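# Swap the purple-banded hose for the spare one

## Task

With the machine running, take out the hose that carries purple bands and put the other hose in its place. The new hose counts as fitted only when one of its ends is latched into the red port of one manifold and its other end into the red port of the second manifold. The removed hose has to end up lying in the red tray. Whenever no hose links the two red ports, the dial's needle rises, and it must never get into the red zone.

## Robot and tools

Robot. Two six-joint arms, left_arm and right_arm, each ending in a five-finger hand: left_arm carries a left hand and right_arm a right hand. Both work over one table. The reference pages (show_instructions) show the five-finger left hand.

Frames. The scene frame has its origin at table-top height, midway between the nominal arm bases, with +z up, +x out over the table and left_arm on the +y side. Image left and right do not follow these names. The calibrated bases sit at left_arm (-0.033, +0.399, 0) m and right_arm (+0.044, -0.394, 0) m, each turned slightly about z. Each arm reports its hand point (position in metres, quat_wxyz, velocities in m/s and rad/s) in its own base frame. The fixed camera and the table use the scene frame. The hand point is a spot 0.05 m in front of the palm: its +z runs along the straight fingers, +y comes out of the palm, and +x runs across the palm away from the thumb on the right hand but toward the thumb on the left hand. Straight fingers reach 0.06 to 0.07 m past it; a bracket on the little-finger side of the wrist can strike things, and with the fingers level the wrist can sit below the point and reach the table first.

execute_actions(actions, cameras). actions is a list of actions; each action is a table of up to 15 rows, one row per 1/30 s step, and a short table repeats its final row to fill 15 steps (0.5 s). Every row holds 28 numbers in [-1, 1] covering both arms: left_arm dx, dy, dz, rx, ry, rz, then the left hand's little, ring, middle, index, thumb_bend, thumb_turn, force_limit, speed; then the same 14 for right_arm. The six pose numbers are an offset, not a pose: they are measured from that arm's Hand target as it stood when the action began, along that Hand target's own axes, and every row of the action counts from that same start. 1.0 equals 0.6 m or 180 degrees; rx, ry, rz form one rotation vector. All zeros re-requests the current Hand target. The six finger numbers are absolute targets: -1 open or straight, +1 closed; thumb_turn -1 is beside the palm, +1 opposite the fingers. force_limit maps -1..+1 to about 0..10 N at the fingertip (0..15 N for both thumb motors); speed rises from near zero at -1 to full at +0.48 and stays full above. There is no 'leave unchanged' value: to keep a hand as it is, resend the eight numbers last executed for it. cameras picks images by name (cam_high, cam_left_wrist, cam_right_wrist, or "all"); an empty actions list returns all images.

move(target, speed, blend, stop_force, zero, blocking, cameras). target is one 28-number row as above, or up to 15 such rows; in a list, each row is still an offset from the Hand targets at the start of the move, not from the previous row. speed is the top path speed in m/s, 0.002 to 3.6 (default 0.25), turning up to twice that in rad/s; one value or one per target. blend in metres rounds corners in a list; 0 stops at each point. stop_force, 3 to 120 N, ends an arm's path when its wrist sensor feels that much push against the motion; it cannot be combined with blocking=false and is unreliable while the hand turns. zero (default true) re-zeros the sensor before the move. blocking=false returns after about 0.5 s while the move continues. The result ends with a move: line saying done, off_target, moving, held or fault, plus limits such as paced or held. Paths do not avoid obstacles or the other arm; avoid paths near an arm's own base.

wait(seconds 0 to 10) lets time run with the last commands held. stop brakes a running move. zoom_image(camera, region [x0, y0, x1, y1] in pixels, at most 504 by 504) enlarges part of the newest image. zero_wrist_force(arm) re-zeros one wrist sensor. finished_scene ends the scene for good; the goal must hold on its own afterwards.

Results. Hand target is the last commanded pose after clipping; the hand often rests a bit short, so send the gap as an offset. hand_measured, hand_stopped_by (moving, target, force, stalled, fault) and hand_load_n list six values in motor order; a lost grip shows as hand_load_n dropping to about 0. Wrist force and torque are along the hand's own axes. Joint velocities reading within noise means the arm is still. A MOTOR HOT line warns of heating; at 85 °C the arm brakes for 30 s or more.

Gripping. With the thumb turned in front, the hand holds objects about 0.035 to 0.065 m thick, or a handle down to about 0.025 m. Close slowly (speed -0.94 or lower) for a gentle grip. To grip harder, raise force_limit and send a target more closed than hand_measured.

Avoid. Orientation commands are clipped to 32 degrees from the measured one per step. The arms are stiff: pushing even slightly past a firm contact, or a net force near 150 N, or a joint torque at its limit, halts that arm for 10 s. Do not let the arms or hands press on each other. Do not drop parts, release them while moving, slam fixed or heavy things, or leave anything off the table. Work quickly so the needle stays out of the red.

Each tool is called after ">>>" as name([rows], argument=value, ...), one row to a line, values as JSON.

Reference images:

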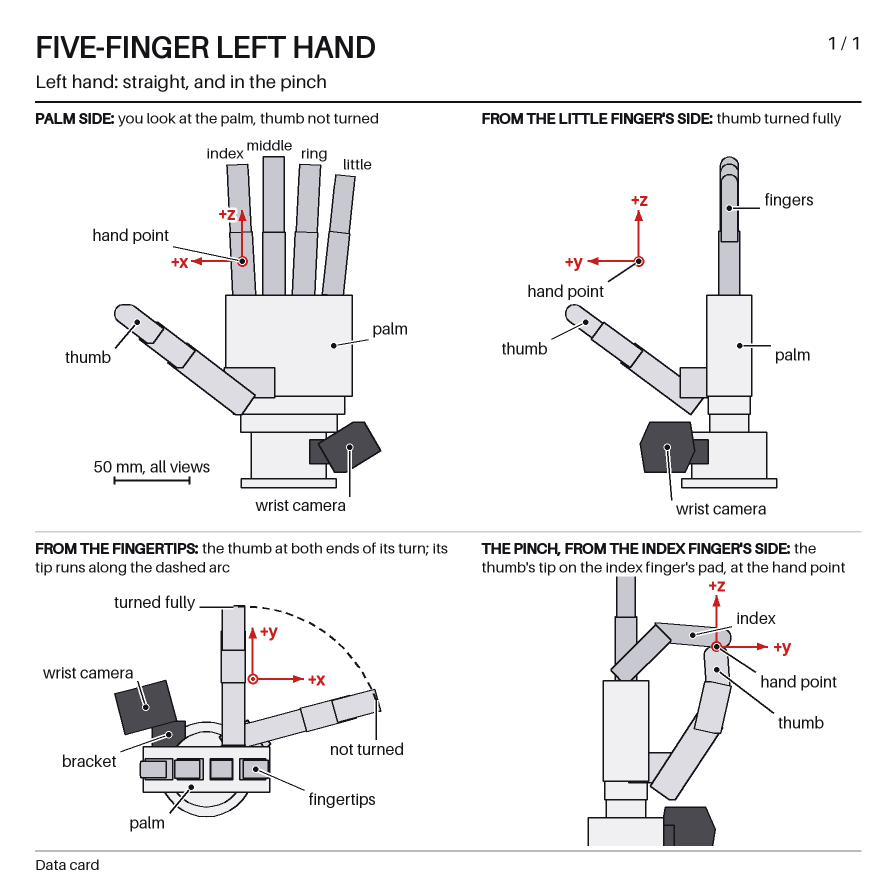

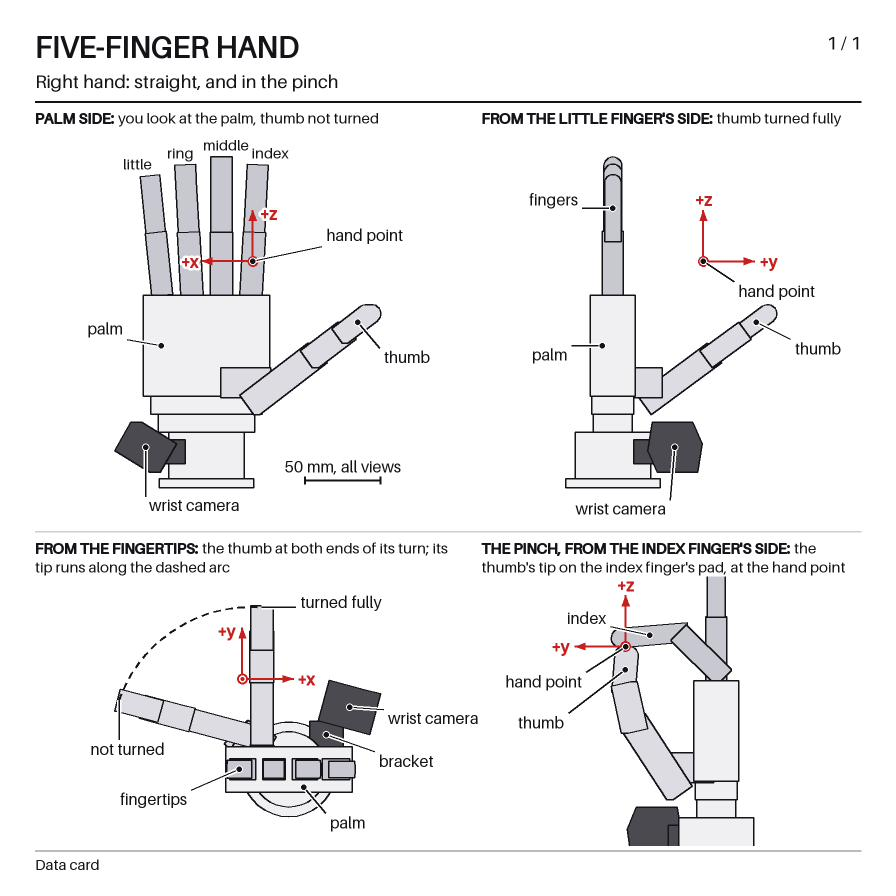

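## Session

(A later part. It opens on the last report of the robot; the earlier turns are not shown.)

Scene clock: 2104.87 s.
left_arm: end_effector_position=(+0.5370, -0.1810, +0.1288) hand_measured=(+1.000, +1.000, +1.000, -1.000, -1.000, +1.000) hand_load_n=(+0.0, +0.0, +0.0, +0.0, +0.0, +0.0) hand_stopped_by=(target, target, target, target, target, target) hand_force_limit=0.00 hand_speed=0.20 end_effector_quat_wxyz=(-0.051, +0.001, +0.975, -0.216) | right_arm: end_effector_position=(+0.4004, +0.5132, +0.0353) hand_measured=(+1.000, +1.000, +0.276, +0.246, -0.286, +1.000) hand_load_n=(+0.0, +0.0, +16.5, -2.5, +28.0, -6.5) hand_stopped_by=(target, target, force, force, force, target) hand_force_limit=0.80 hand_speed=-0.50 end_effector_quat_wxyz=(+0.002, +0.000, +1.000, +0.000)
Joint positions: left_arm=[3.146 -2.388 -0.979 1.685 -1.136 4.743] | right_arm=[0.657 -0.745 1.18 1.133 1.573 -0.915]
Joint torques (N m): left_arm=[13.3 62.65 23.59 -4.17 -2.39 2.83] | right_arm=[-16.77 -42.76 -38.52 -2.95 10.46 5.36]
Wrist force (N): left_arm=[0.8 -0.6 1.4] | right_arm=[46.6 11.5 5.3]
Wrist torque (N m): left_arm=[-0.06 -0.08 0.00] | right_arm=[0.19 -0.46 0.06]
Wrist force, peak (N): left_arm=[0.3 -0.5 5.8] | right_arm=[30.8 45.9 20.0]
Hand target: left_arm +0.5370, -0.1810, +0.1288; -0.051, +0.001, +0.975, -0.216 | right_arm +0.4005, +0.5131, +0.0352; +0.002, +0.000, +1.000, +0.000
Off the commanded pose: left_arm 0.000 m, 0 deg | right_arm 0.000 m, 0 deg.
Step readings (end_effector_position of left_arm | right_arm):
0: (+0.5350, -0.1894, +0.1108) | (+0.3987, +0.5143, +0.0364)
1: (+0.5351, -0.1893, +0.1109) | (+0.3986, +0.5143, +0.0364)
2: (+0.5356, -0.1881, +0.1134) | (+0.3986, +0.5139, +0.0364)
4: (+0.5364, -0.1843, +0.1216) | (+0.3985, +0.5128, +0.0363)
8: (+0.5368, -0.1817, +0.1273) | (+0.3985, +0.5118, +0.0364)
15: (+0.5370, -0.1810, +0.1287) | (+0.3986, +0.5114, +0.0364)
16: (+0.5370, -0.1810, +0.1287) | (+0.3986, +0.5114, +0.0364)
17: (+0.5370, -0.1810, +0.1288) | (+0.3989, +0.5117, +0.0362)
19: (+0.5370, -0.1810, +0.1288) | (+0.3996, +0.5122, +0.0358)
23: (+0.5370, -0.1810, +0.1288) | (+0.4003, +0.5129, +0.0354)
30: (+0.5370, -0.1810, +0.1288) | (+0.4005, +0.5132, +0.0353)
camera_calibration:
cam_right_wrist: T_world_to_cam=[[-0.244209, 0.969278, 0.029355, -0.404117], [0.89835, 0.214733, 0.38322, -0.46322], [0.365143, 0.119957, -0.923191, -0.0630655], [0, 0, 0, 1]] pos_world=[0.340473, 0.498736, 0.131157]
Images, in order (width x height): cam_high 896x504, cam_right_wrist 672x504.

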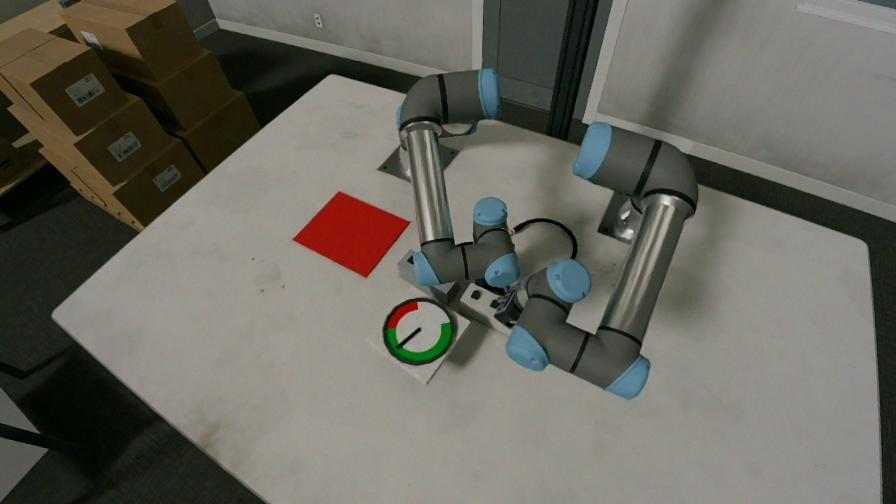

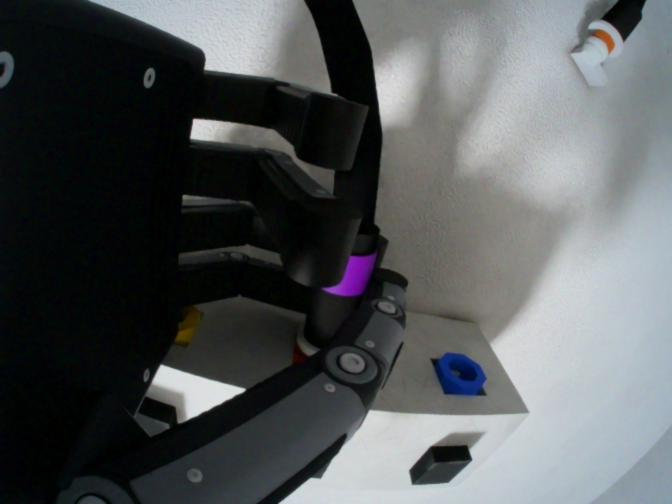

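>>> execute_actions([
  [[0,0,0,0,0,0,1,1,1,-1,-1,1,0,0.2,0.0275,0.002,-0.0122,0,0,0,1,1,0.17,0.17,-0.45,1,0.8,0]],
  [[0,0,0,0,0,0,1,1,1,-1,-1,1,0,0.2,0,0,0,0,0,0,1,1,0.26,0.26,-0.15,1,0.8,-0.4]],
  [[0,0,0,0,0,0,1,1,1,-1,-1,1,0,0.2,0,0,0,0,0,0,1,1,0.26,0.26,-0.15,1,0.8,-0.4]],
  [[0,0,0,0,0,0,1,1,1,-1,-1,1,0,0.2,-0.012,0,0,0,0,0,1,1,0.26,0.26,-0.15,1,0.8,-0.4]],
  [[0,0,0,0,0,0,1,1,1,-1,-1,1,0,0.2,-0.012,0,0,0,0,0,1,1,0.26,0.26,-0.15,1,0.8,-0.4]],
], cameras=["cam_high", "cam_right_wrist"])

Scene clock: 2114.87 s.
left_arm: end_effector_position=(+0.5370, -0.1810, +0.1288) hand_measured=(+1.000, +1.000, +1.000, -1.000, -1.000, +1.000) hand_load_n=(+0.0, +0.0, +0.0, +0.0, +0.0, +0.0) hand_stopped_by=(target, target, target, target, target, target) hand_force_limit=0.00 hand_speed=0.20 end_effector_quat_wxyz=(-0.051, +0.001, +0.975, -0.216) | right_arm: end_effector_position=(+0.3974, +0.5138, +0.0427) hand_measured=(+1.000, +1.000, +0.258, +0.214, -0.318, +1.000) hand_load_n=(+0.0, +0.0, +22.0, +17.5, +3.0, +0.0) hand_stopped_by=(target, target, target, force, force, target) hand_force_limit=0.80 hand_speed=-0.40 end_effector_quat_wxyz=(+0.000, -0.001, +1.000, -0.001)
Joint positions: left_arm=[3.146 -2.388 -0.979 1.685 -1.136 4.743] | right_arm=[0.661 -0.754 1.175 1.15 1.572 -0.911]
Joint torques (N m): left_arm=[13.3 62.61 24.34 -3.94 -2.25 2.88] | right_arm=[-51.66 -64.07 -60.23 -7.52 10.35 2.28]
Wrist force (N): left_arm=[0.8 -0.4 1.7] | right_arm=[79.7 11.9 38.6]
Wrist torque (N m): left_arm=[-0.06 -0.08 -0.01] | right_arm=[0.42 -0.57 0.28]
Wrist force, peak (N): left_arm=[0.7 -0.7 1.9] | right_arm=[79.7 11.9 38.6]
Hand target: left_arm +0.5370, -0.1810, +0.1288; -0.051, +0.001, +0.975, -0.216 | right_arm +0.3983, +0.5143, +0.0426; +0.002, +0.000, +1.000, +0.000
Off the commanded pose: left_arm 0.000 m, 0 deg | right_arm 0.001 m, 0 deg.
Step readings (end_effector_position of left_arm | right_arm):
0: (+0.5370, -0.1810, +0.1288) | (+0.4004, +0.5132, +0.0353)
1: (+0.5370, -0.1810, +0.1288) | (+0.4003, +0.5132, +0.0353)
2: (+0.5370, -0.1810, +0.1288) | (+0.3981, +0.5136, +0.0364)
4: (+0.5370, -0.1810, +0.1288) | (+0.3916, +0.5138, +0.0394)
8: (+0.5370, -0.1810, +0.1288) | (+0.3856, +0.5141, +0.0418)
15: (+0.5370, -0.1810, +0.1288) | (+0.3840, +0.5143, +0.0424)
16: (+0.5370, -0.1810, +0.1288) | (+0.3840, +0.5143, +0.0425)
17: (+0.5370, -0.1810, +0.1288) | (+0.3840, +0.5143, +0.0425)
19: (+0.5370, -0.1810, +0.1288) | (+0.3839, +0.5143, +0.0425)
23: (+0.5370, -0.1810, +0.1288) | (+0.3839, +0.5143, +0.0425)
30: (+0.5370, -0.1810, +0.1288) | (+0.3839, +0.5143, +0.0425)
31: (+0.5370, -0.1810, +0.1288) | (+0.3839, +0.5143, +0.0425)
32: (+0.5370, -0.1810, +0.1288) | (+0.3839, +0.5143, +0.0425)
34: (+0.5370, -0.1810, +0.1288) | (+0.3839, +0.5143, +0.0425)
38: (+0.5370, -0.1810, +0.1288) | (+0.3839, +0.5143, +0.0425)
45: (+0.5370, -0.1810, +0.1288) | (+0.3839, +0.5143, +0.0425)
46: (+0.5370, -0.1810, +0.1288) | (+0.3839, +0.5143, +0.0425)
47: (+0.5370, -0.1810, +0.1288) | (+0.3849, +0.5143, +0.0425)
49: (+0.5370, -0.1810, +0.1288) | (+0.3882, +0.5143, +0.0426)
53: (+0.5370, -0.1810, +0.1288) | (+0.3905, +0.5143, +0.0425)
60: (+0.5370, -0.1810, +0.1288) | (+0.3911, +0.5143, +0.0425)
61: (+0.5370, -0.1810, +0.1288) | (+0.3912, +0.5143, +0.0425)
62: (+0.5370, -0.1810, +0.1288) | (+0.3923, +0.5142, +0.0425)
64: (+0.5370, -0.1810, +0.1288) | (+0.3951, +0.5142, +0.0425)
68: (+0.5370, -0.1810, +0.1288) | (+0.3968, +0.5139, +0.0425)
75: (+0.5370, -0.1810, +0.1288) | (+0.3973, +0.5138, +0.0426)
camera_calibration:
cam_right_wrist: T_world_to_cam=[[-0.244198, 0.969329, 0.0277141, -0.405578], [0.899616, 0.215781, 0.379643, -0.464366], [0.362019, 0.11764, -0.924718, -0.0526466], [0, 0, 0, 1]] pos_world=[0.337769, 0.499533, 0.13885]
Images, in order (width x height): cam_high 896x504, cam_right_wrist 672x504.

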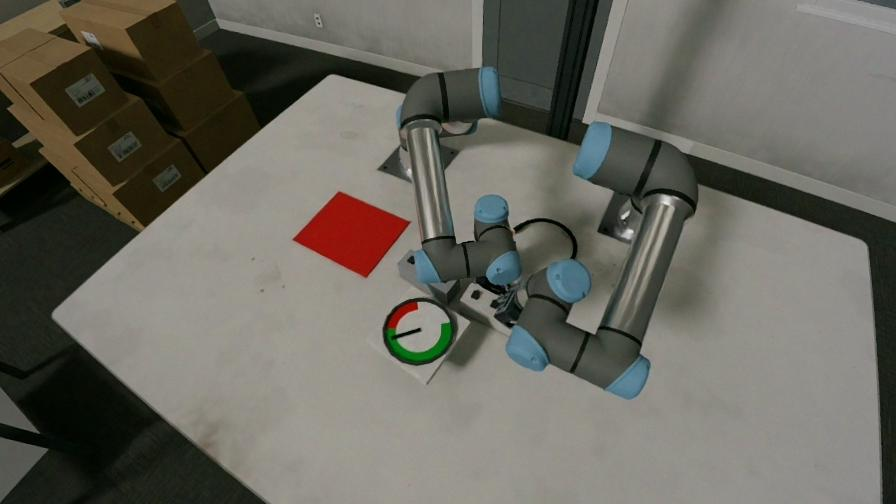

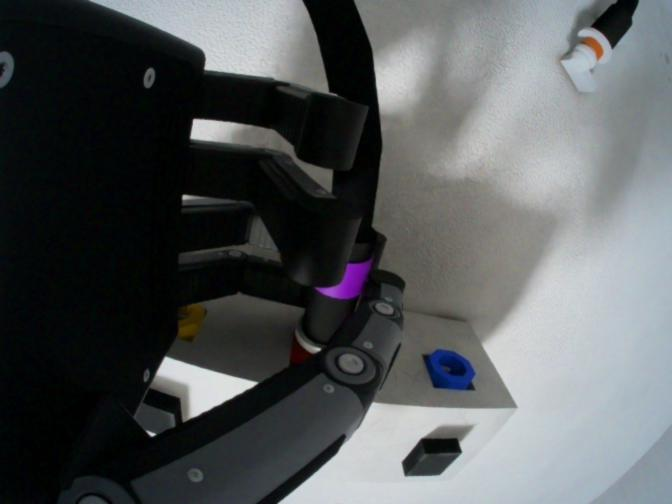

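>>> execute_actions([
  [[0,0,0,0,0,0,1,1,1,-1,-1,1,0,0.2,-0.005,0,0.008,0,0,0,1,1,0.26,0.26,-0.15,1,0.8,-0.4]],
], cameras=["cam_high"])

>>> zoom_image(camera="cam_high", region=[370, 280, 470, 380])

Scene clock: 2118.87 s.
left_arm: end_effector_position=(+0.5370, -0.1810, +0.1288) hand_measured=(+1.000, +1.000, +1.000, -1.000, -1.000, +1.000) hand_load_n=(+0.0, +0.0, +0.0, +0.0, +0.0, +0.0) hand_stopped_by=(target, target, target, target, target, target) hand_force_limit=0.00 hand_speed=0.20 end_effector_quat_wxyz=(-0.051, +0.001, +0.975, -0.216) | right_arm: end_effector_position=(+0.4015, +0.5143, +0.0378) hand_measured=(+1.000, +1.000, +0.258, +0.216, -0.318, +1.000) hand_load_n=(+0.0, +0.0, +18.0, -10.0, +7.0, +2.0) hand_stopped_by=(target, target, target, force, force, target) hand_force_limit=0.80 hand_speed=-0.40 end_effector_quat_wxyz=(+0.002, +0.000, +1.000, +0.000)
Joint positions: left_arm=[3.146 -2.388 -0.979 1.685 -1.136 4.743] | right_arm=[0.658 -0.744 1.171 1.14 1.573 -0.914]
Joint torques (N m): left_arm=[12.32 62.63 23.72 -3.92 -2.1 2.82] | right_arm=[-8.92 -41.32 -28.51 -2.99 3.19 -0.75]
Wrist force (N): left_arm=[0.8 -0.6 1.6] | right_arm=[30.4 4.8 5.4]
Wrist torque (N m): left_arm=[-0.08 -0.07 0.00] | right_arm=[0.39 -0.68 0.38]
Wrist force, peak (N): left_arm=[0.9 -0.1 1.9] | right_arm=[82.4 11.4 33.6]
Hand target: left_arm +0.5370, -0.1810, +0.1288; -0.051, +0.001, +0.975, -0.216 | right_arm +0.4013, +0.5143, +0.0378; +0.002, +0.000, +1.000, +0.000
Off the commanded pose: left_arm 0.000 m, 0 deg | right_arm 0.000 m, 0 deg.
Step readings (end_effector_position of left_arm | right_arm):
0: (+0.5370, -0.1810, +0.1288) | (+0.3974, +0.5137, +0.0427)
1: (+0.5370, -0.1810, +0.1288) | (+0.3975, +0.5137, +0.0427)
2: (+0.5370, -0.1810, +0.1288) | (+0.3978, +0.5136, +0.0420)
4: (+0.5370, -0.1810, +0.1288) | (+0.3985, +0.5135, +0.0403)
8: (+0.5370, -0.1810, +0.1288) | (+0.4013, +0.5142, +0.0385)
15: (+0.5370, -0.1810, +0.1288) | (+0.4015, +0.5143, +0.0379)
Images, in order (width x height): cam_high 896x504.

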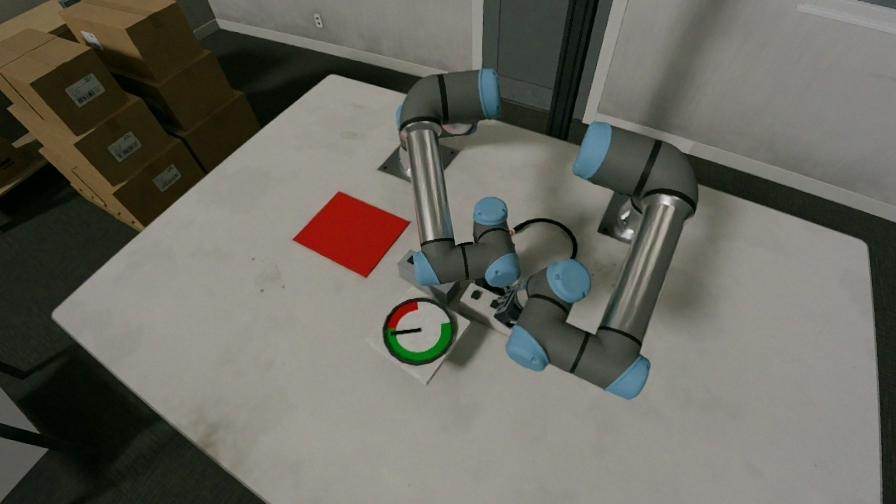

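Scaled by 5.040 from the camera's 896x504 image, which has a finer 1280x720 frame.

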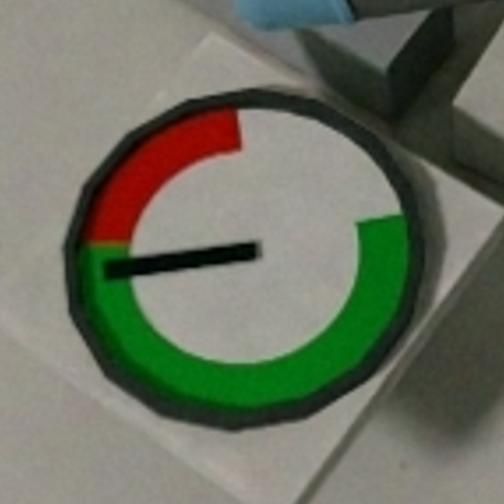

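>>> execute_actions([
  [[0,0,0,0,0,0,1,1,1,-1,-1,1,0,0.2,-0.01,0,0,0,0,0,1,1,0.3,0.3,-0.1,1,0.8,0]],
], cameras=["cam_high", "cam_right_wrist"])

>>> zoom_image(camera="cam_high", region=[370, 280, 470, 380])

Scene clock: 2121.77 s.
left_arm: end_effector_position=(+0.5370, -0.1810, +0.1288) hand_measured=(+1.000, +1.000, +1.000, -1.000, -1.000, +1.000) hand_load_n=(+0.0, +0.0, +0.0, +0.0, +0.0, +0.0) hand_stopped_by=(target, target, target, target, target, target) hand_force_limit=0.00 hand_speed=0.20 end_effector_quat_wxyz=(-0.051, +0.001, +0.975, -0.216) | right_arm: end_effector_position=(+0.4037, +0.5146, +0.0385) hand_measured=(+1.000, +1.000, +0.258, +0.258, -0.294, +1.000) hand_load_n=(+0.0, +0.0, +23.0, +22.0, +18.0, +2.0) hand_stopped_by=(target, target, force, force, force, target) hand_force_limit=0.80 hand_speed=0.00 end_effector_quat_wxyz=(-0.005, +0.000, +1.000, +0.001)
Joint positions: left_arm=[3.146 -2.388 -0.979 1.685 -1.136 4.743] | right_arm=[0.651 -0.735 1.154 1.16 1.563 -0.92]
Joint torques (N m): left_arm=[11.89 63.1 23.24 -3.98 -2.14 2.83] | right_arm=[-52.68 -71.49 -65.44 -7.51 10.37 -1.12]
Wrist force (N): left_arm=[0.9 -0.3 1.5] | right_arm=[88.2 11.4 50.2]
Wrist torque (N m): left_arm=[-0.02 -0.08 0.00] | right_arm=[-0.11 -2.06 4.26]
Wrist force, peak (N): left_arm=[0.7 -0.3 1.9] | right_arm=[88.2 11.4 50.7]
Hand target: left_arm +0.5370, -0.1810, +0.1288; -0.051, +0.001, +0.975, -0.216 | right_arm +0.4073, +0.5143, +0.0378; +0.002, +0.000, +1.000, +0.000
Off the commanded pose: left_arm 0.000 m, 0 deg | right_arm 0.004 m, 1 deg.
Step readings (end_effector_position of left_arm | right_arm):
0: (+0.5370, -0.1810, +0.1288) | (+0.4013, +0.5143, +0.0378)
1: (+0.5370, -0.1810, +0.1288) | (+0.4013, +0.5143, +0.0377)
2: (+0.5370, -0.1810, +0.1288) | (+0.4021, +0.5143, +0.0377)
4: (+0.5370, -0.1810, +0.1288) | (+0.4037, +0.5142, +0.0376)
8: (+0.5370, -0.1810, +0.1288) | (+0.4036, +0.5144, +0.0381)
15: (+0.5370, -0.1810, +0.1288) | (+0.4037, +0.5146, +0.0384)
camera_calibration:
cam_right_wrist: T_world_to_cam=[[-0.243724, 0.969253, 0.0338627, -0.40524], [0.903849, 0.214341, 0.370291, -0.469158], [0.351648, 0.120856, -0.928298, -0.0562382], [0, 0, 0, 1]] pos_world=[0.345057, 0.500137, 0.135242]
Images, in order (width x height): cam_high 896x504, cam_right_wrist 672x504.

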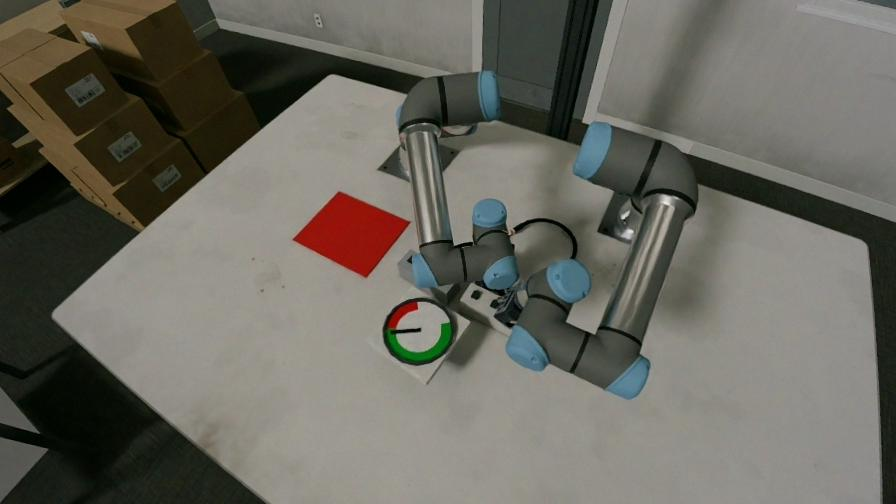

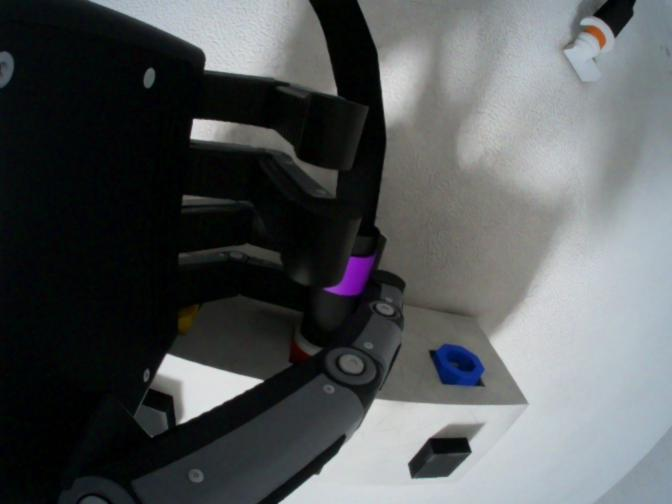

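Scaled by 5.040 from the camera's 896x504 image, which has a finer 1280x720 frame.

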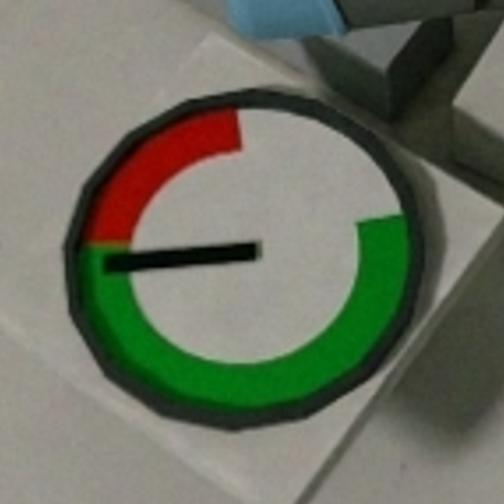

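>>> execute_actions([
  [[0,0,0,0,0,0,1,1,1,-1,-1,1,0,0.2,0.004,0,0,0,0,0,1,1,0.3,0.3,-0.1,1,0.8,0]],
], cameras=["cam_high"])

>>> zoom_image(camera="cam_high", region=[370, 280, 470, 380])

Scene clock: 2125.73 s.
left_arm: end_effector_position=(+0.5370, -0.1810, +0.1288) hand_measured=(+1.000, +1.000, +1.000, -1.000, -1.000, +1.000) hand_load_n=(+0.0, +0.0, +0.0, +0.0, +0.0, +0.0) hand_stopped_by=(target, target, target, target, target, target) hand_force_limit=0.00 hand_speed=0.20 end_effector_quat_wxyz=(-0.051, +0.001, +0.975, -0.216) | right_arm: end_effector_position=(+0.4032, +0.5152, +0.0382) hand_measured=(+1.000, +1.000, +0.258, +0.258, -0.294, +1.000) hand_load_n=(+0.0, +0.0, +18.5, +19.0, +17.5, +2.5) hand_stopped_by=(target, target, force, force, force, target) hand_force_limit=0.80 hand_speed=0.00 end_effector_quat_wxyz=(-0.001, +0.000, +1.000, +0.002)
Joint positions: left_arm=[3.146 -2.388 -0.979 1.685 -1.136 4.743] | right_arm=[0.654 -0.739 1.161 1.149 1.566 -0.918]
Joint torques (N m): left_arm=[11.7 61.76 23.64 -3.94 -2.21 2.65] | right_arm=[-18.51 -70.95 -34.24 -7.55 10.34 4.65]
Wrist force (N): left_arm=[0.6 -0.5 1.5] | right_arm=[58.8 7.9 23.7]
Wrist torque (N m): left_arm=[-0.05 -0.06 -0.01] | right_arm=[0.71 -1.03 1.56]
Wrist force, peak (N): left_arm=[0.8 -0.3 2.0] | right_arm=[88.6 11.6 51.4]
Hand target: left_arm +0.5370, -0.1810, +0.1288; -0.051, +0.001, +0.975, -0.216 | right_arm +0.4049, +0.5143, +0.0378; +0.002, +0.000, +1.000, +0.000
Off the commanded pose: left_arm 0.000 m, 0 deg | right_arm 0.002 m, 0 deg.
Step readings (end_effector_position of left_arm | right_arm):
0: (+0.5370, -0.1810, +0.1288) | (+0.4037, +0.5147, +0.0386)
1: (+0.5370, -0.1810, +0.1288) | (+0.4037, +0.5147, +0.0386)
2: (+0.5370, -0.1810, +0.1288) | (+0.4034, +0.5147, +0.0386)
4: (+0.5370, -0.1810, +0.1288) | (+0.4033, +0.5152, +0.0385)
8: (+0.5370, -0.1810, +0.1288) | (+0.4033, +0.5153, +0.0384)
15: (+0.5370, -0.1810, +0.1288) | (+0.4032, +0.5152, +0.0382)
Images, in order (width x height): cam_high 896x504.

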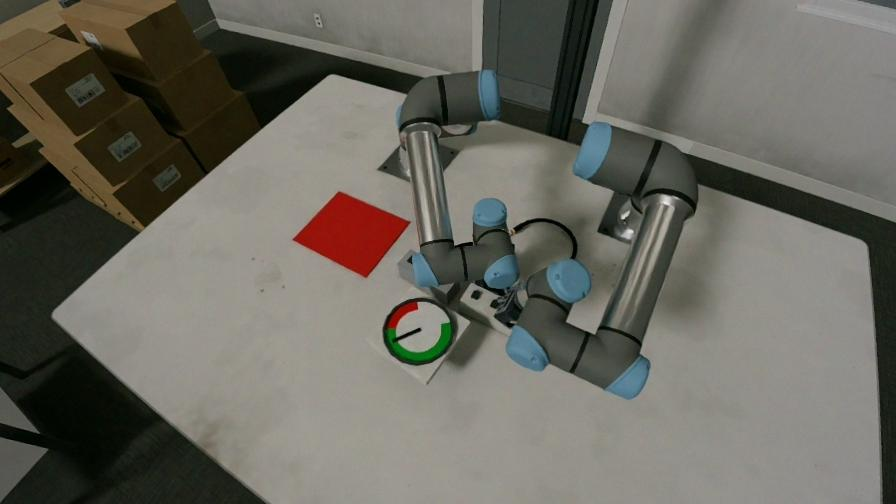

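Scaled by 5.040 from the camera's 896x504 image, which has a finer 1280x720 frame.

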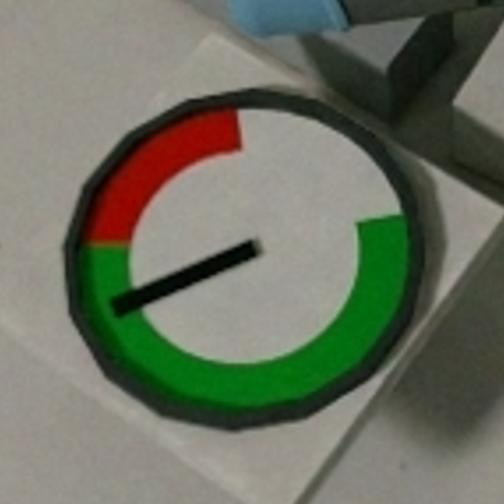

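>>> execute_actions([
  [[0,0,0,0,0,0,1,1,1,-1,-1,1,0,0.2,0.004,0,0,0,0,0,1,1,0.3,0.3,-0.1,1,0.8,0]],
  [[0,0,0,0,0,0,1,1,1,-1,-1,1,0,0.2,0,0,0,0,0,0,1,1,0.2,0.2,-0.4,1,0.8,-0.6]],
], cameras=["cam_high", "cam_right_wrist"])

>>> zoom_image(camera="cam_right_wrist", region=[220, 200, 460, 420])

Scene clock: 2133.30 s.
left_arm: end_effector_position=(+0.5370, -0.1810, +0.1288) hand_measured=(+1.000, +1.000, +1.000, -1.000, -1.000, +1.000) hand_load_n=(+0.0, +0.0, +0.5, +0.0, +0.0, +0.0) hand_stopped_by=(target, target, target, target, target, target) hand_force_limit=0.00 hand_speed=0.20 end_effector_quat_wxyz=(-0.051, +0.001, +0.975, -0.216) | right_arm: end_effector_position=(+0.4026, +0.5143, +0.0378) hand_measured=(+1.000, +1.000, +0.200, +0.202, -0.400, +1.000) hand_load_n=(+0.0, +0.0, +4.5, -5.0, +0.0, +0.0) hand_stopped_by=(target, target, target, target, target, target) hand_force_limit=0.80 hand_speed=-0.60 end_effector_quat_wxyz=(+0.002, +0.000, +1.000, +0.000)
Joint positions: left_arm=[3.146 -2.388 -0.979 1.685 -1.136 4.743] | right_arm=[0.656 -0.743 1.168 1.142 1.573 -0.915]
Joint torques (N m): left_arm=[10.66 62.34 23.09 -3.83 -2.04 2.85] | right_arm=[-9.74 -38.66 -16.83 -3.12 1.7 1.77]
Wrist force (N): left_arm=[0.6 -0.3 1.4] | right_arm=[25.6 2.7 0.2]
Wrist torque (N m): left_arm=[-0.01 -0.05 -0.02] | right_arm=[0.34 -0.49 0.05]
Wrist force, peak (N): left_arm=[1.1 -0.4 1.8] | right_arm=[58.8 8.1 24.0]
Hand target: left_arm +0.5370, -0.1810, +0.1288; -0.051, +0.001, +0.975, -0.216 | right_arm +0.4025, +0.5143, +0.0378; +0.002, +0.000, +1.000, +0.000
Off the commanded pose: left_arm 0.000 m, 0 deg | right_arm 0.000 m, 0 deg.
Step readings (end_effector_position of left_arm | right_arm):
0: (+0.5370, -0.1810, +0.1288) | (+0.4032, +0.5152, +0.0381)
1: (+0.5370, -0.1810, +0.1288) | (+0.4032, +0.5152, +0.0381)
2: (+0.5370, -0.1810, +0.1288) | (+0.4032, +0.5153, +0.0379)
4: (+0.5370, -0.1810, +0.1288) | (+0.4031, +0.5149, +0.0378)
8: (+0.5370, -0.1810, +0.1288) | (+0.4028, +0.5145, +0.0378)
15: (+0.5370, -0.1810, +0.1288) | (+0.4026, +0.5143, +0.0378)
16: (+0.5370, -0.1810, +0.1288) | (+0.4026, +0.5143, +0.0378)
17: (+0.5370, -0.1810, +0.1288) | (+0.4026, +0.5143, +0.0378)
19: (+0.5370, -0.1810, +0.1288) | (+0.4026, +0.5143, +0.0379)
23: (+0.5370, -0.1810, +0.1288) | (+0.4026, +0.5142, +0.0379)
30: (+0.5370, -0.1810, +0.1288) | (+0.4026, +0.5143, +0.0379)
camera_calibration:
cam_right_wrist: T_world_to_cam=[[-0.24421, 0.969286, 0.0290912, -0.404812], [0.898276, 0.214813, 0.383349, -0.466393], [0.365325, 0.119749, -0.923145, -0.0615408], [0, 0, 0, 1]] pos_world=[0.342573, 0.499936, 0.133757]
Images, in order (width x height): cam_high 896x504, cam_right_wrist 672x504.

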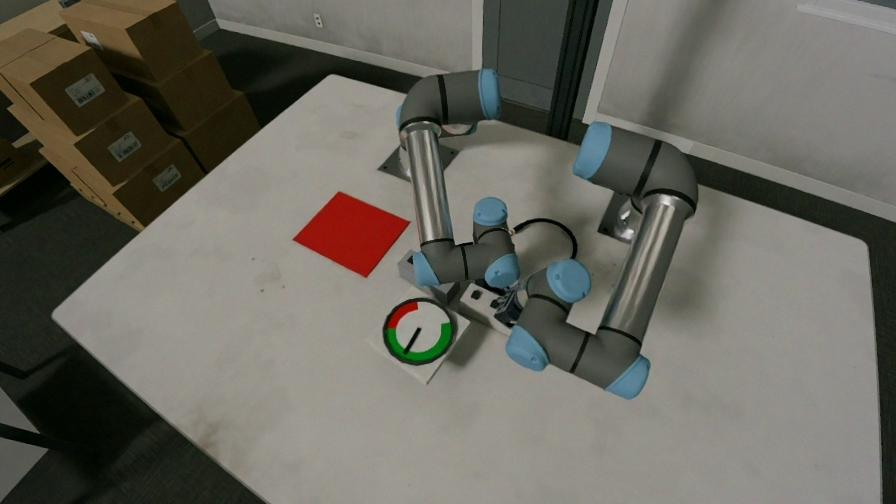

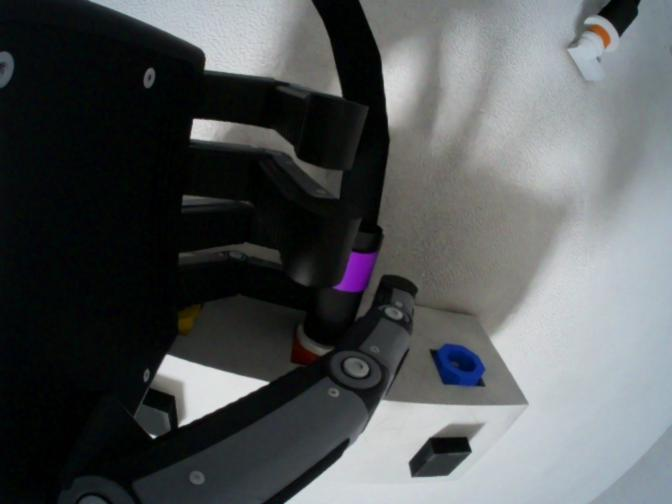

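Scaled by 2.100 from the camera's 672x504 image, which has a finer 960x720 frame.

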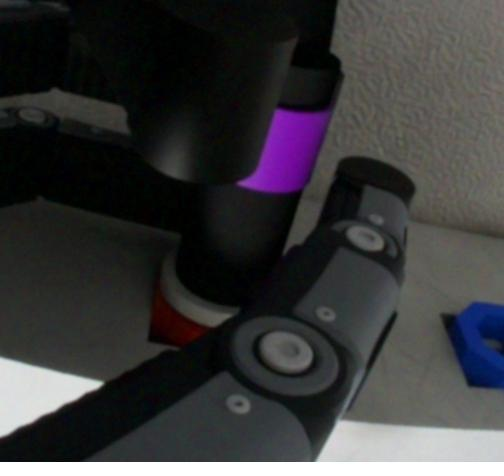

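>>> move([
  [0,0,0,0,0,0,1,1,1,-1,-1,1,0,0.2,0.02,0,0,0,0,0,1,1,0.2,0.2,-0.4,1,0.8,-0.6],
  [0,0,0,0,0,0,1,1,1,-1,-1,1,0,0.2,0.0217,0,-0.008,0,0,0,1,1,0.17,0.17,-1,1,0,0],
], speed=0.05, cameras=["cam_high", "cam_right_wrist", "cam_left_wrist"])

Scene clock: 2158.23 s.
left_arm: end_effector_position=(+0.5370, -0.1810, +0.1288) hand_measured=(+1.000, +1.000, +1.000, -1.000, -1.000, +1.000) hand_load_n=(+0.5, +0.0, +0.0, +0.0, +0.0, +0.0) hand_stopped_by=(target, target, target, target, target, target) hand_force_limit=0.00 hand_speed=0.20 end_effector_quat_wxyz=(-0.051, +0.001, +0.975, -0.216) | right_arm: end_effector_position=(+0.3895, +0.5143, +0.0426) hand_measured=(+1.000, +1.000, +0.170, +0.170, -1.000, +1.000) hand_load_n=(+0.0, +0.0, +0.5, +3.5, +0.0, +0.0) hand_stopped_by=(target, target, target, target, target, target) hand_force_limit=0.00 hand_speed=0.00 end_effector_quat_wxyz=(+0.002, -0.001, +1.000, +0.000)
Joint positions: left_arm=[3.146 -2.388 -0.979 1.685 -1.136 4.743] | right_arm=[0.671 -0.767 1.2 1.134 1.573 -0.901]
Joint torques (N m): left_arm=[10.01 61.97 21.61 -3.69 -1.54 2.65] | right_arm=[5.9 -40.82 -16.93 1.12 -1.96 2.43]
Wrist force (N): left_arm=[0.8 -0.2 1.8] | right_arm=[2.3 4.0 3.6]
Wrist torque (N m): left_arm=[-0.03 -0.06 -0.01] | right_arm=[0.71 -0.40 0.10]
Wrist force, peak (N): left_arm=[0.8 -0.2 2.0] | right_arm=[25.9 2.8 0.4]
Hand target: left_arm +0.5370, -0.1810, +0.1288; -0.051, +0.001, +0.975, -0.216 | right_arm +0.3895, +0.5143, +0.0425; +0.002, +0.000, +1.000, +0.000
Off the commanded pose: left_arm 0.000 m, 0 deg | right_arm 0.000 m, 0 deg.
move: done
camera_calibration:
cam_left_wrist: T_world_to_cam=[[-0.246287, -0.857418, 0.45186, -0.0843574], [-0.711775, 0.476446, 0.516116, 0.38843], [-0.657814, -0.194509, -0.727631, 0.522772], [0, 0, 0, 1]] pos_world=[0.599585, -0.155711, 0.218028]
cam_right_wrist: T_world_to_cam=[[-0.244356, 0.969248, 0.0291353, -0.408063], [0.898223, 0.214925, 0.383409, -0.456564], [0.365356, 0.119858, -0.923119, -0.052521], [0, 0, 0, 1]] pos_world=[0.329573, 0.499936, 0.138457]

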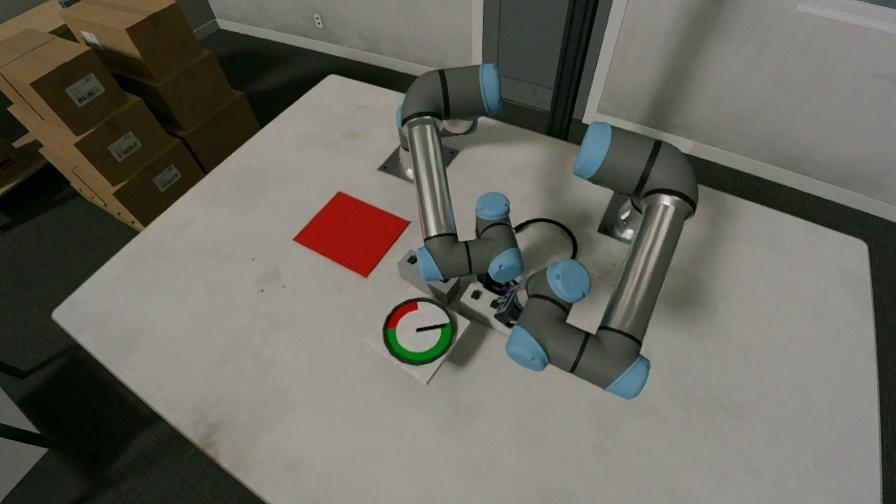

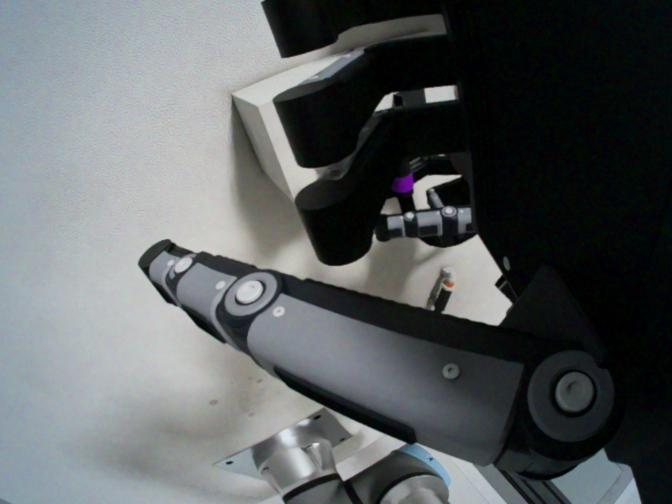

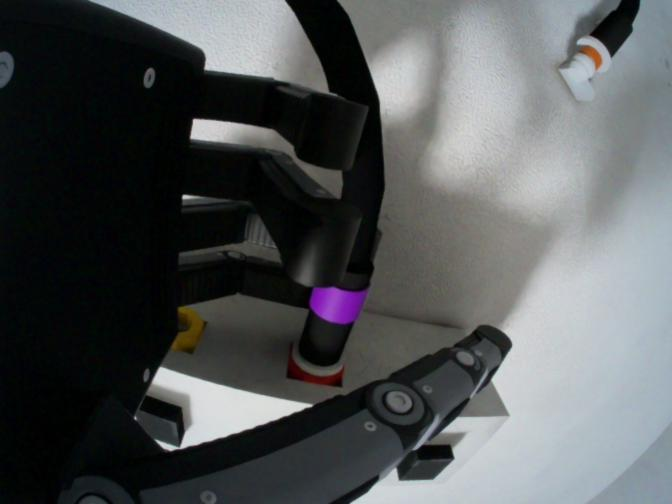

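>>> zoom_image(camera="cam_right_wrist", region=[270, 240, 410, 400])

>>> zoom_image(camera="cam_right_wrist", region=[540, 0, 672, 120])

Scaled by 3.150 from the camera's 672x504 image, which has a finer 960x720 frame.

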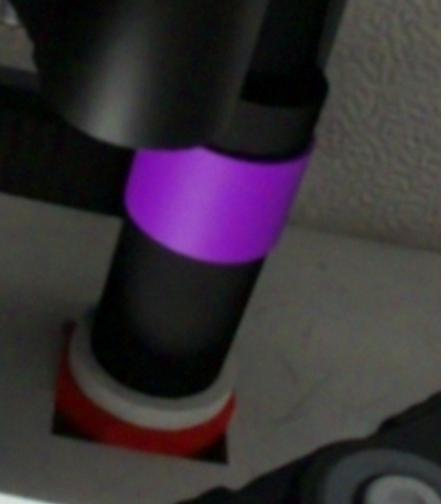

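Scaled by 3.818 from the camera's 672x504 image, which has a finer 960x720 frame.

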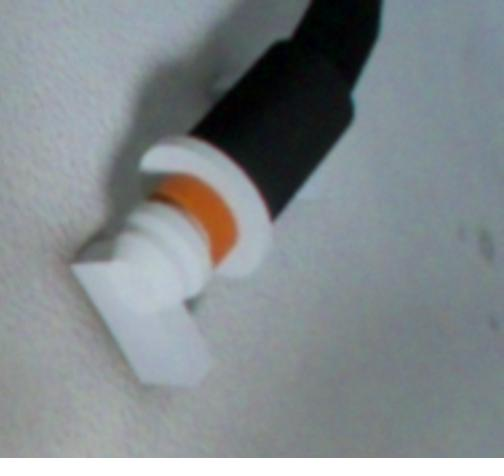

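>>> move(target=[0,0,0,0,0,0,1,1,1,-1,-1,1,0,0.2,-0.03,0,0,0,0,0,1,1,1,0.17,-1,0.7,0,-0.3], speed=0.02, stop_force=5, cameras=["cam_right_wrist"])

Scene clock: 2186.60 s.
left_arm: end_effector_position=(+0.5370, -0.1810, +0.1288) hand_measured=(+1.000, +1.000, +1.000, -1.000, -1.000, +1.000) hand_load_n=(+0.0, +0.0, +0.0, +0.0, +0.0, +0.0) hand_stopped_by=(target, target, target, target, target, target) hand_force_limit=0.00 hand_speed=0.20 end_effector_quat_wxyz=(-0.051, +0.001, +0.975, -0.216) | right_arm: end_effector_position=(+0.3898, +0.5143, +0.0424) hand_measured=(+1.000, +1.000, +0.208, +0.170, -1.000, +0.700) hand_load_n=(+0.0, +0.0, +16.0, +0.0, +0.0, +0.0) hand_stopped_by=(target, target, force, target, target, target) hand_force_limit=0.00 hand_speed=-0.30 end_effector_quat_wxyz=(+0.002, +0.000, +1.000, +0.000)
Joint positions: left_arm=[3.146 -2.388 -0.979 1.685 -1.136 4.743] | right_arm=[0.67 -0.766 1.199 1.135 1.573 -0.901]
Joint torques (N m): left_arm=[7.94 61.97 21.85 -3.52 -1.11 2.69] | right_arm=[10.77 -61.85 -12.81 1.57 0.92 2.81]
Wrist force (N): left_arm=[0.6 -0.3 1.6] | right_arm=[3.1 5.0 14.7]
Wrist torque (N m): left_arm=[-0.03 -0.05 -0.02] | right_arm=[0.77 -0.64 0.15]
Wrist force, peak (N): left_arm=[1.0 -0.4 2.0] | right_arm=[7.3 4.3 15.0]
Hand target: left_arm +0.5370, -0.1810, +0.1288; -0.051, +0.001, +0.975, -0.216 | right_arm +0.3898, +0.5143, +0.0424; +0.002, +0.000, +1.000, +0.000 (not the last commanded pose)
Off the commanded pose: left_arm 0.000 m, 0 deg | right_arm 0.018 m, 0 deg.
move: contact (right_arm)
camera_calibration:
cam_right_wrist: T_world_to_cam=[[-0.243951, 0.969353, 0.0290452, -0.408184], [0.898427, 0.214623, 0.3831, -0.456579], [0.365125, 0.119553, -0.92325, -0.0524397], [0, 0, 0, 1]] pos_world=[0.329773, 0.499935, 0.138356]
Images, in order (width x height): cam_right_wrist 672x504.

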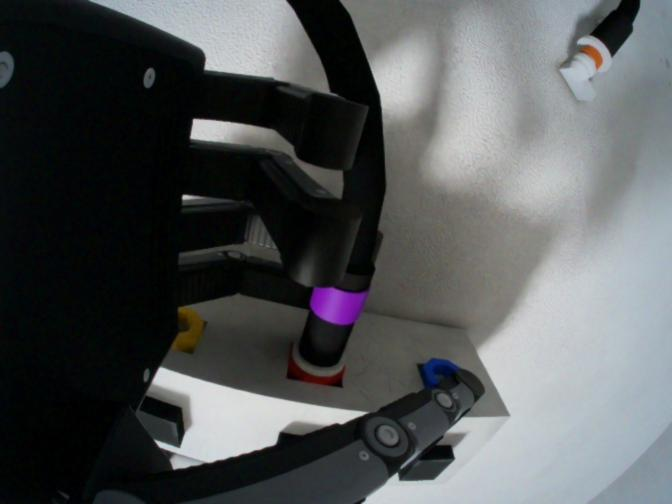

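>>> move([
  [0,0,0,0,0,0,1,1,1,-1,-1,1,0,0.2,0,0,0,0,0,0,1,1,0.12,0.17,-1,0.7,0,-0.3],
  [0,0,0,0,0,0,1,1,1,-1,-1,1,0,0.2,0,-0.0667,0,0,0,0,1,1,0.12,0.17,-1,0.7,0,-0.3],
  [0,0,0,0,0,0,1,1,1,-1,-1,1,0,0.2,0,-0.0675,0,0,0,0,1,1,1,0.17,-1,0.7,0,0],
  [0,0,0,0,0,0,1,1,1,-1,-1,1,0,0.2,0,0,0,0,0,0,1,1,1,0.17,-1,0.7,0,0],
], speed=[0.05,0.08,0.05,0.06], cameras=["cam_right_wrist"])

Scene clock: 2193.50 s.
left_arm: end_effector_position=(+0.5370, -0.1810, +0.1288) hand_measured=(+1.000, +1.000, +1.000, -1.000, -1.000, +1.000) hand_load_n=(+0.0, +0.0, +0.0, +0.0, +0.0, +0.0) hand_stopped_by=(target, target, target, target, target, target) hand_force_limit=0.00 hand_speed=0.20 end_effector_quat_wxyz=(-0.051, +0.001, +0.975, -0.216) | right_arm: end_effector_position=(+0.3898, +0.5142, +0.0424) hand_measured=(+1.000, +1.000, +1.000, +0.170, -1.000, +0.700) hand_load_n=(+0.0, +0.0, +0.0, +7.5, +0.0, +0.0) hand_stopped_by=(target, target, target, target, target, target) hand_force_limit=0.00 hand_speed=0.00 end_effector_quat_wxyz=(+0.002, +0.000, +1.000, +0.000)
Joint positions: left_arm=[3.146 -2.388 -0.979 1.685 -1.136 4.743] | right_arm=[0.67 -0.767 1.199 1.134 1.573 -0.901]
Joint torques (N m): left_arm=[7.53 61.87 21.94 -3.4 -1.26 2.69] | right_arm=[11.46 -38.95 -26.58 3.59 1.53 2.4]
Wrist force (N): left_arm=[0.6 -0.3 1.8] | right_arm=[3.4 1.4 6.2]
Wrist torque (N m): left_arm=[-0.05 -0.05 -0.02] | right_arm=[0.70 -0.40 0.11]
Wrist force, peak (N): left_arm=[0.9 -0.4 2.0] | right_arm=[3.1 5.0 14.8]
Hand target: left_arm +0.5370, -0.1810, +0.1288; -0.051, +0.001, +0.975, -0.216 | right_arm +0.3898, +0.5143, +0.0424; +0.002, +0.000, +1.000, +0.000
Off the commanded pose: left_arm 0.000 m, 0 deg | right_arm 0.000 m, 0 deg.
move: done
camera_calibration:
cam_right_wrist: T_world_to_cam=[[-0.243951, 0.969353, 0.0290452, -0.408087], [0.898427, 0.214623, 0.3831, -0.456557], [0.365125, 0.119553, -0.92325, -0.0524277], [0, 0, 0, 1]] pos_world=[0.329773, 0.499835, 0.138356]
Images, in order (width x height): cam_right_wrist 672x504.

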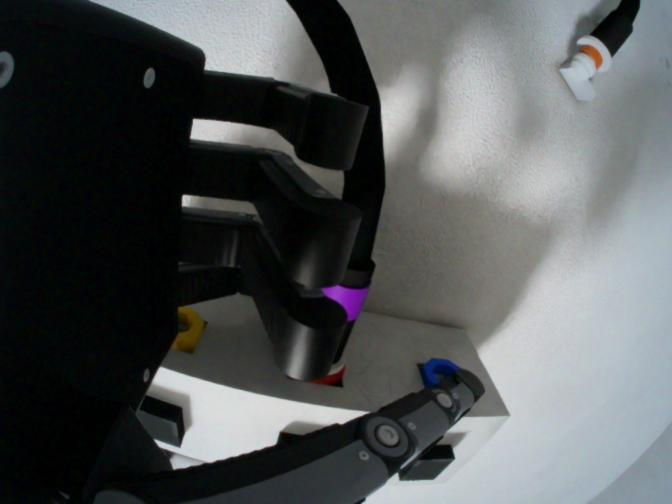

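>>> move([
  [0,0,0,0,0,0,1,1,1,-1,-1,1,0,0.2,0,0,0.0033,0,0,0,1,1,1,0.17,-1,0.7,0,0],
  [0,0,0,0,0,0,1,1,1,-1,-1,1,0,0.2,-0.03,0,0.0033,0,0,0,1,1,1,0.17,-1,0.7,0,0],
], speed=[0.02,0.015], stop_force=5, cameras=["cam_right_wrist"])

Scene clock: 2196.77 s.
left_arm: end_effector_position=(+0.5370, -0.1810, +0.1288) hand_measured=(+1.000, +1.000, +1.000, -1.000, -1.000, +1.000) hand_load_n=(+0.0, +0.0, +0.0, +0.0, +0.0, +0.0) hand_stopped_by=(target, target, target, target, target, target) hand_force_limit=0.00 hand_speed=0.20 end_effector_quat_wxyz=(-0.051, +0.001, +0.975, -0.216) | right_arm: end_effector_position=(+0.3899, +0.5143, +0.0413) hand_measured=(+1.000, +1.000, +1.000, +0.170, -1.000, +0.700) hand_load_n=(+0.0, +0.0, +0.0, +0.5, +0.0, +0.0) hand_stopped_by=(target, target, target, target, target, target) hand_force_limit=0.00 hand_speed=0.00 end_effector_quat_wxyz=(+0.002, +0.000, +1.000, +0.000)
Joint positions: left_arm=[3.146 -2.388 -0.979 1.685 -1.136 4.743] | right_arm=[0.67 -0.765 1.2 1.133 1.573 -0.901]
Joint torques (N m): left_arm=[6.18 60.85 22.08 -3.27 -1.13 2.62] | right_arm=[9.47 -54.94 -8.83 3.73 1.61 0.76]
Wrist force (N): left_arm=[1.0 -0.4 1.5] | right_arm=[3.2 3.8 0.3]
Wrist torque (N m): left_arm=[-0.05 -0.10 0.01] | right_arm=[0.71 -0.44 0.12]
Wrist force, peak (N): left_arm=[0.8 -0.2 1.9] | right_arm=[3.7 1.4 6.5]
Hand target: left_arm +0.5370, -0.1810, +0.1288; -0.051, +0.001, +0.975, -0.216 | right_arm +0.3899, +0.5143, +0.0413; +0.002, +0.000, +1.000, +0.000 (not the last commanded pose)
Off the commanded pose: left_arm 0.000 m, 0 deg | right_arm 0.018 m, 0 deg.
move: contact (right_arm); path passed 0 of 2 targets
camera_calibration:
cam_right_wrist: T_world_to_cam=[[-0.243945, 0.969355, 0.0290247, -0.408127], [0.89838, 0.21461, 0.383219, -0.456241], [0.365246, 0.11956, -0.923201, -0.0535418], [0, 0, 0, 1]] pos_world=[0.329873, 0.499935, 0.137256]
Images, in order (width x height): cam_right_wrist 672x504.

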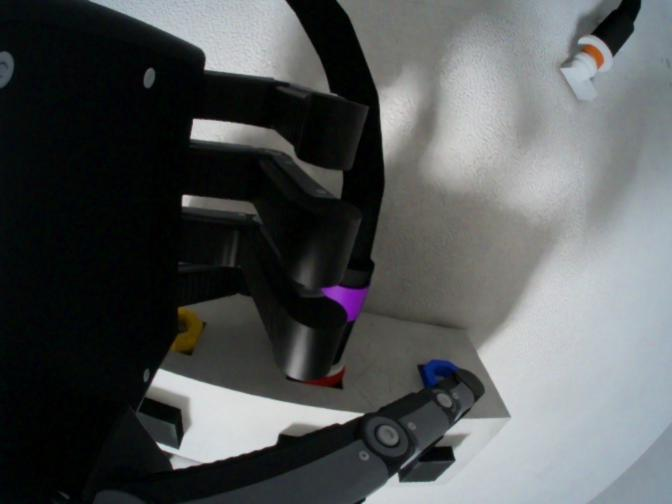

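>>> move(target=[0,0,0,0,0,0,1,1,1,-1,-1,1,0,0.2,-0.03,0,0,0,0,0,1,1,1,0.17,-1,0.7,0,0], speed=0.015, stop_force=5, cameras=["cam_right_wrist"])

Scene clock: 2200.50 s.
left_arm: end_effector_position=(+0.5370, -0.1810, +0.1288) hand_measured=(+1.000, +1.000, +1.000, -1.000, -1.000, +1.000) hand_load_n=(+0.0, +0.0, +0.0, +0.0, +0.0, +0.0) hand_stopped_by=(target, target, target, target, target, target) hand_force_limit=0.00 hand_speed=0.20 end_effector_quat_wxyz=(-0.051, +0.001, +0.975, -0.216) | right_arm: end_effector_position=(+0.4005, +0.5143, +0.0414) hand_measured=(+1.000, +1.000, +1.000, +0.170, -1.000, +0.700) hand_load_n=(+0.0, +0.0, +0.0, +3.5, +0.0, +0.0) hand_stopped_by=(target, target, target, target, target, target) hand_force_limit=0.00 hand_speed=0.00 end_effector_quat_wxyz=(+0.002, +0.000, +1.000, +0.000)
Joint positions: left_arm=[3.146 -2.388 -0.979 1.685 -1.136 4.743] | right_arm=[0.659 -0.749 1.17 1.146 1.573 -0.913]
Joint torques (N m): left_arm=[7.01 61.8 22.38 -3.16 -1.24 2.69] | right_arm=[7.97 -58 -10.72 0.45 -0.4 2.77]
Wrist force (N): left_arm=[0.8 -0.5 1.6] | right_arm=[6.1 3.4 2.3]
Wrist torque (N m): left_arm=[-0.06 -0.07 0.00] | right_arm=[0.73 -0.36 0.22]
Wrist force, peak (N): left_arm=[0.6 -0.5 1.9] | right_arm=[13.1 3.1 2.6]
Hand target: left_arm +0.5370, -0.1810, +0.1288; -0.051, +0.001, +0.975, -0.216 | right_arm +0.4005, +0.5143, +0.0414; +0.002, +0.000, +1.000, +0.000 (not the last commanded pose)
Off the commanded pose: left_arm 0.000 m, 0 deg | right_arm 0.007 m, 0 deg.
move: contact (right_arm)
camera_calibration:
cam_right_wrist: T_world_to_cam=[[-0.243949, 0.969354, 0.0290233, -0.405518], [0.898379, 0.214613, 0.383219, -0.465894], [0.365246, 0.11956, -0.923201, -0.0573576], [0, 0, 0, 1]] pos_world=[0.340573, 0.499935, 0.137356]
Images, in order (width x height): cam_right_wrist 672x504.

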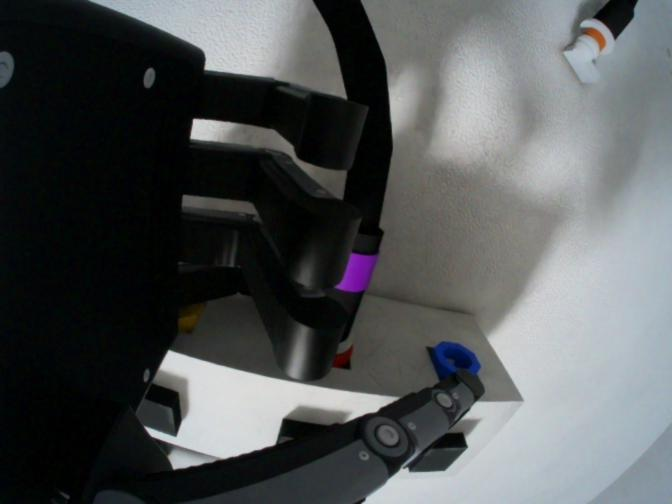

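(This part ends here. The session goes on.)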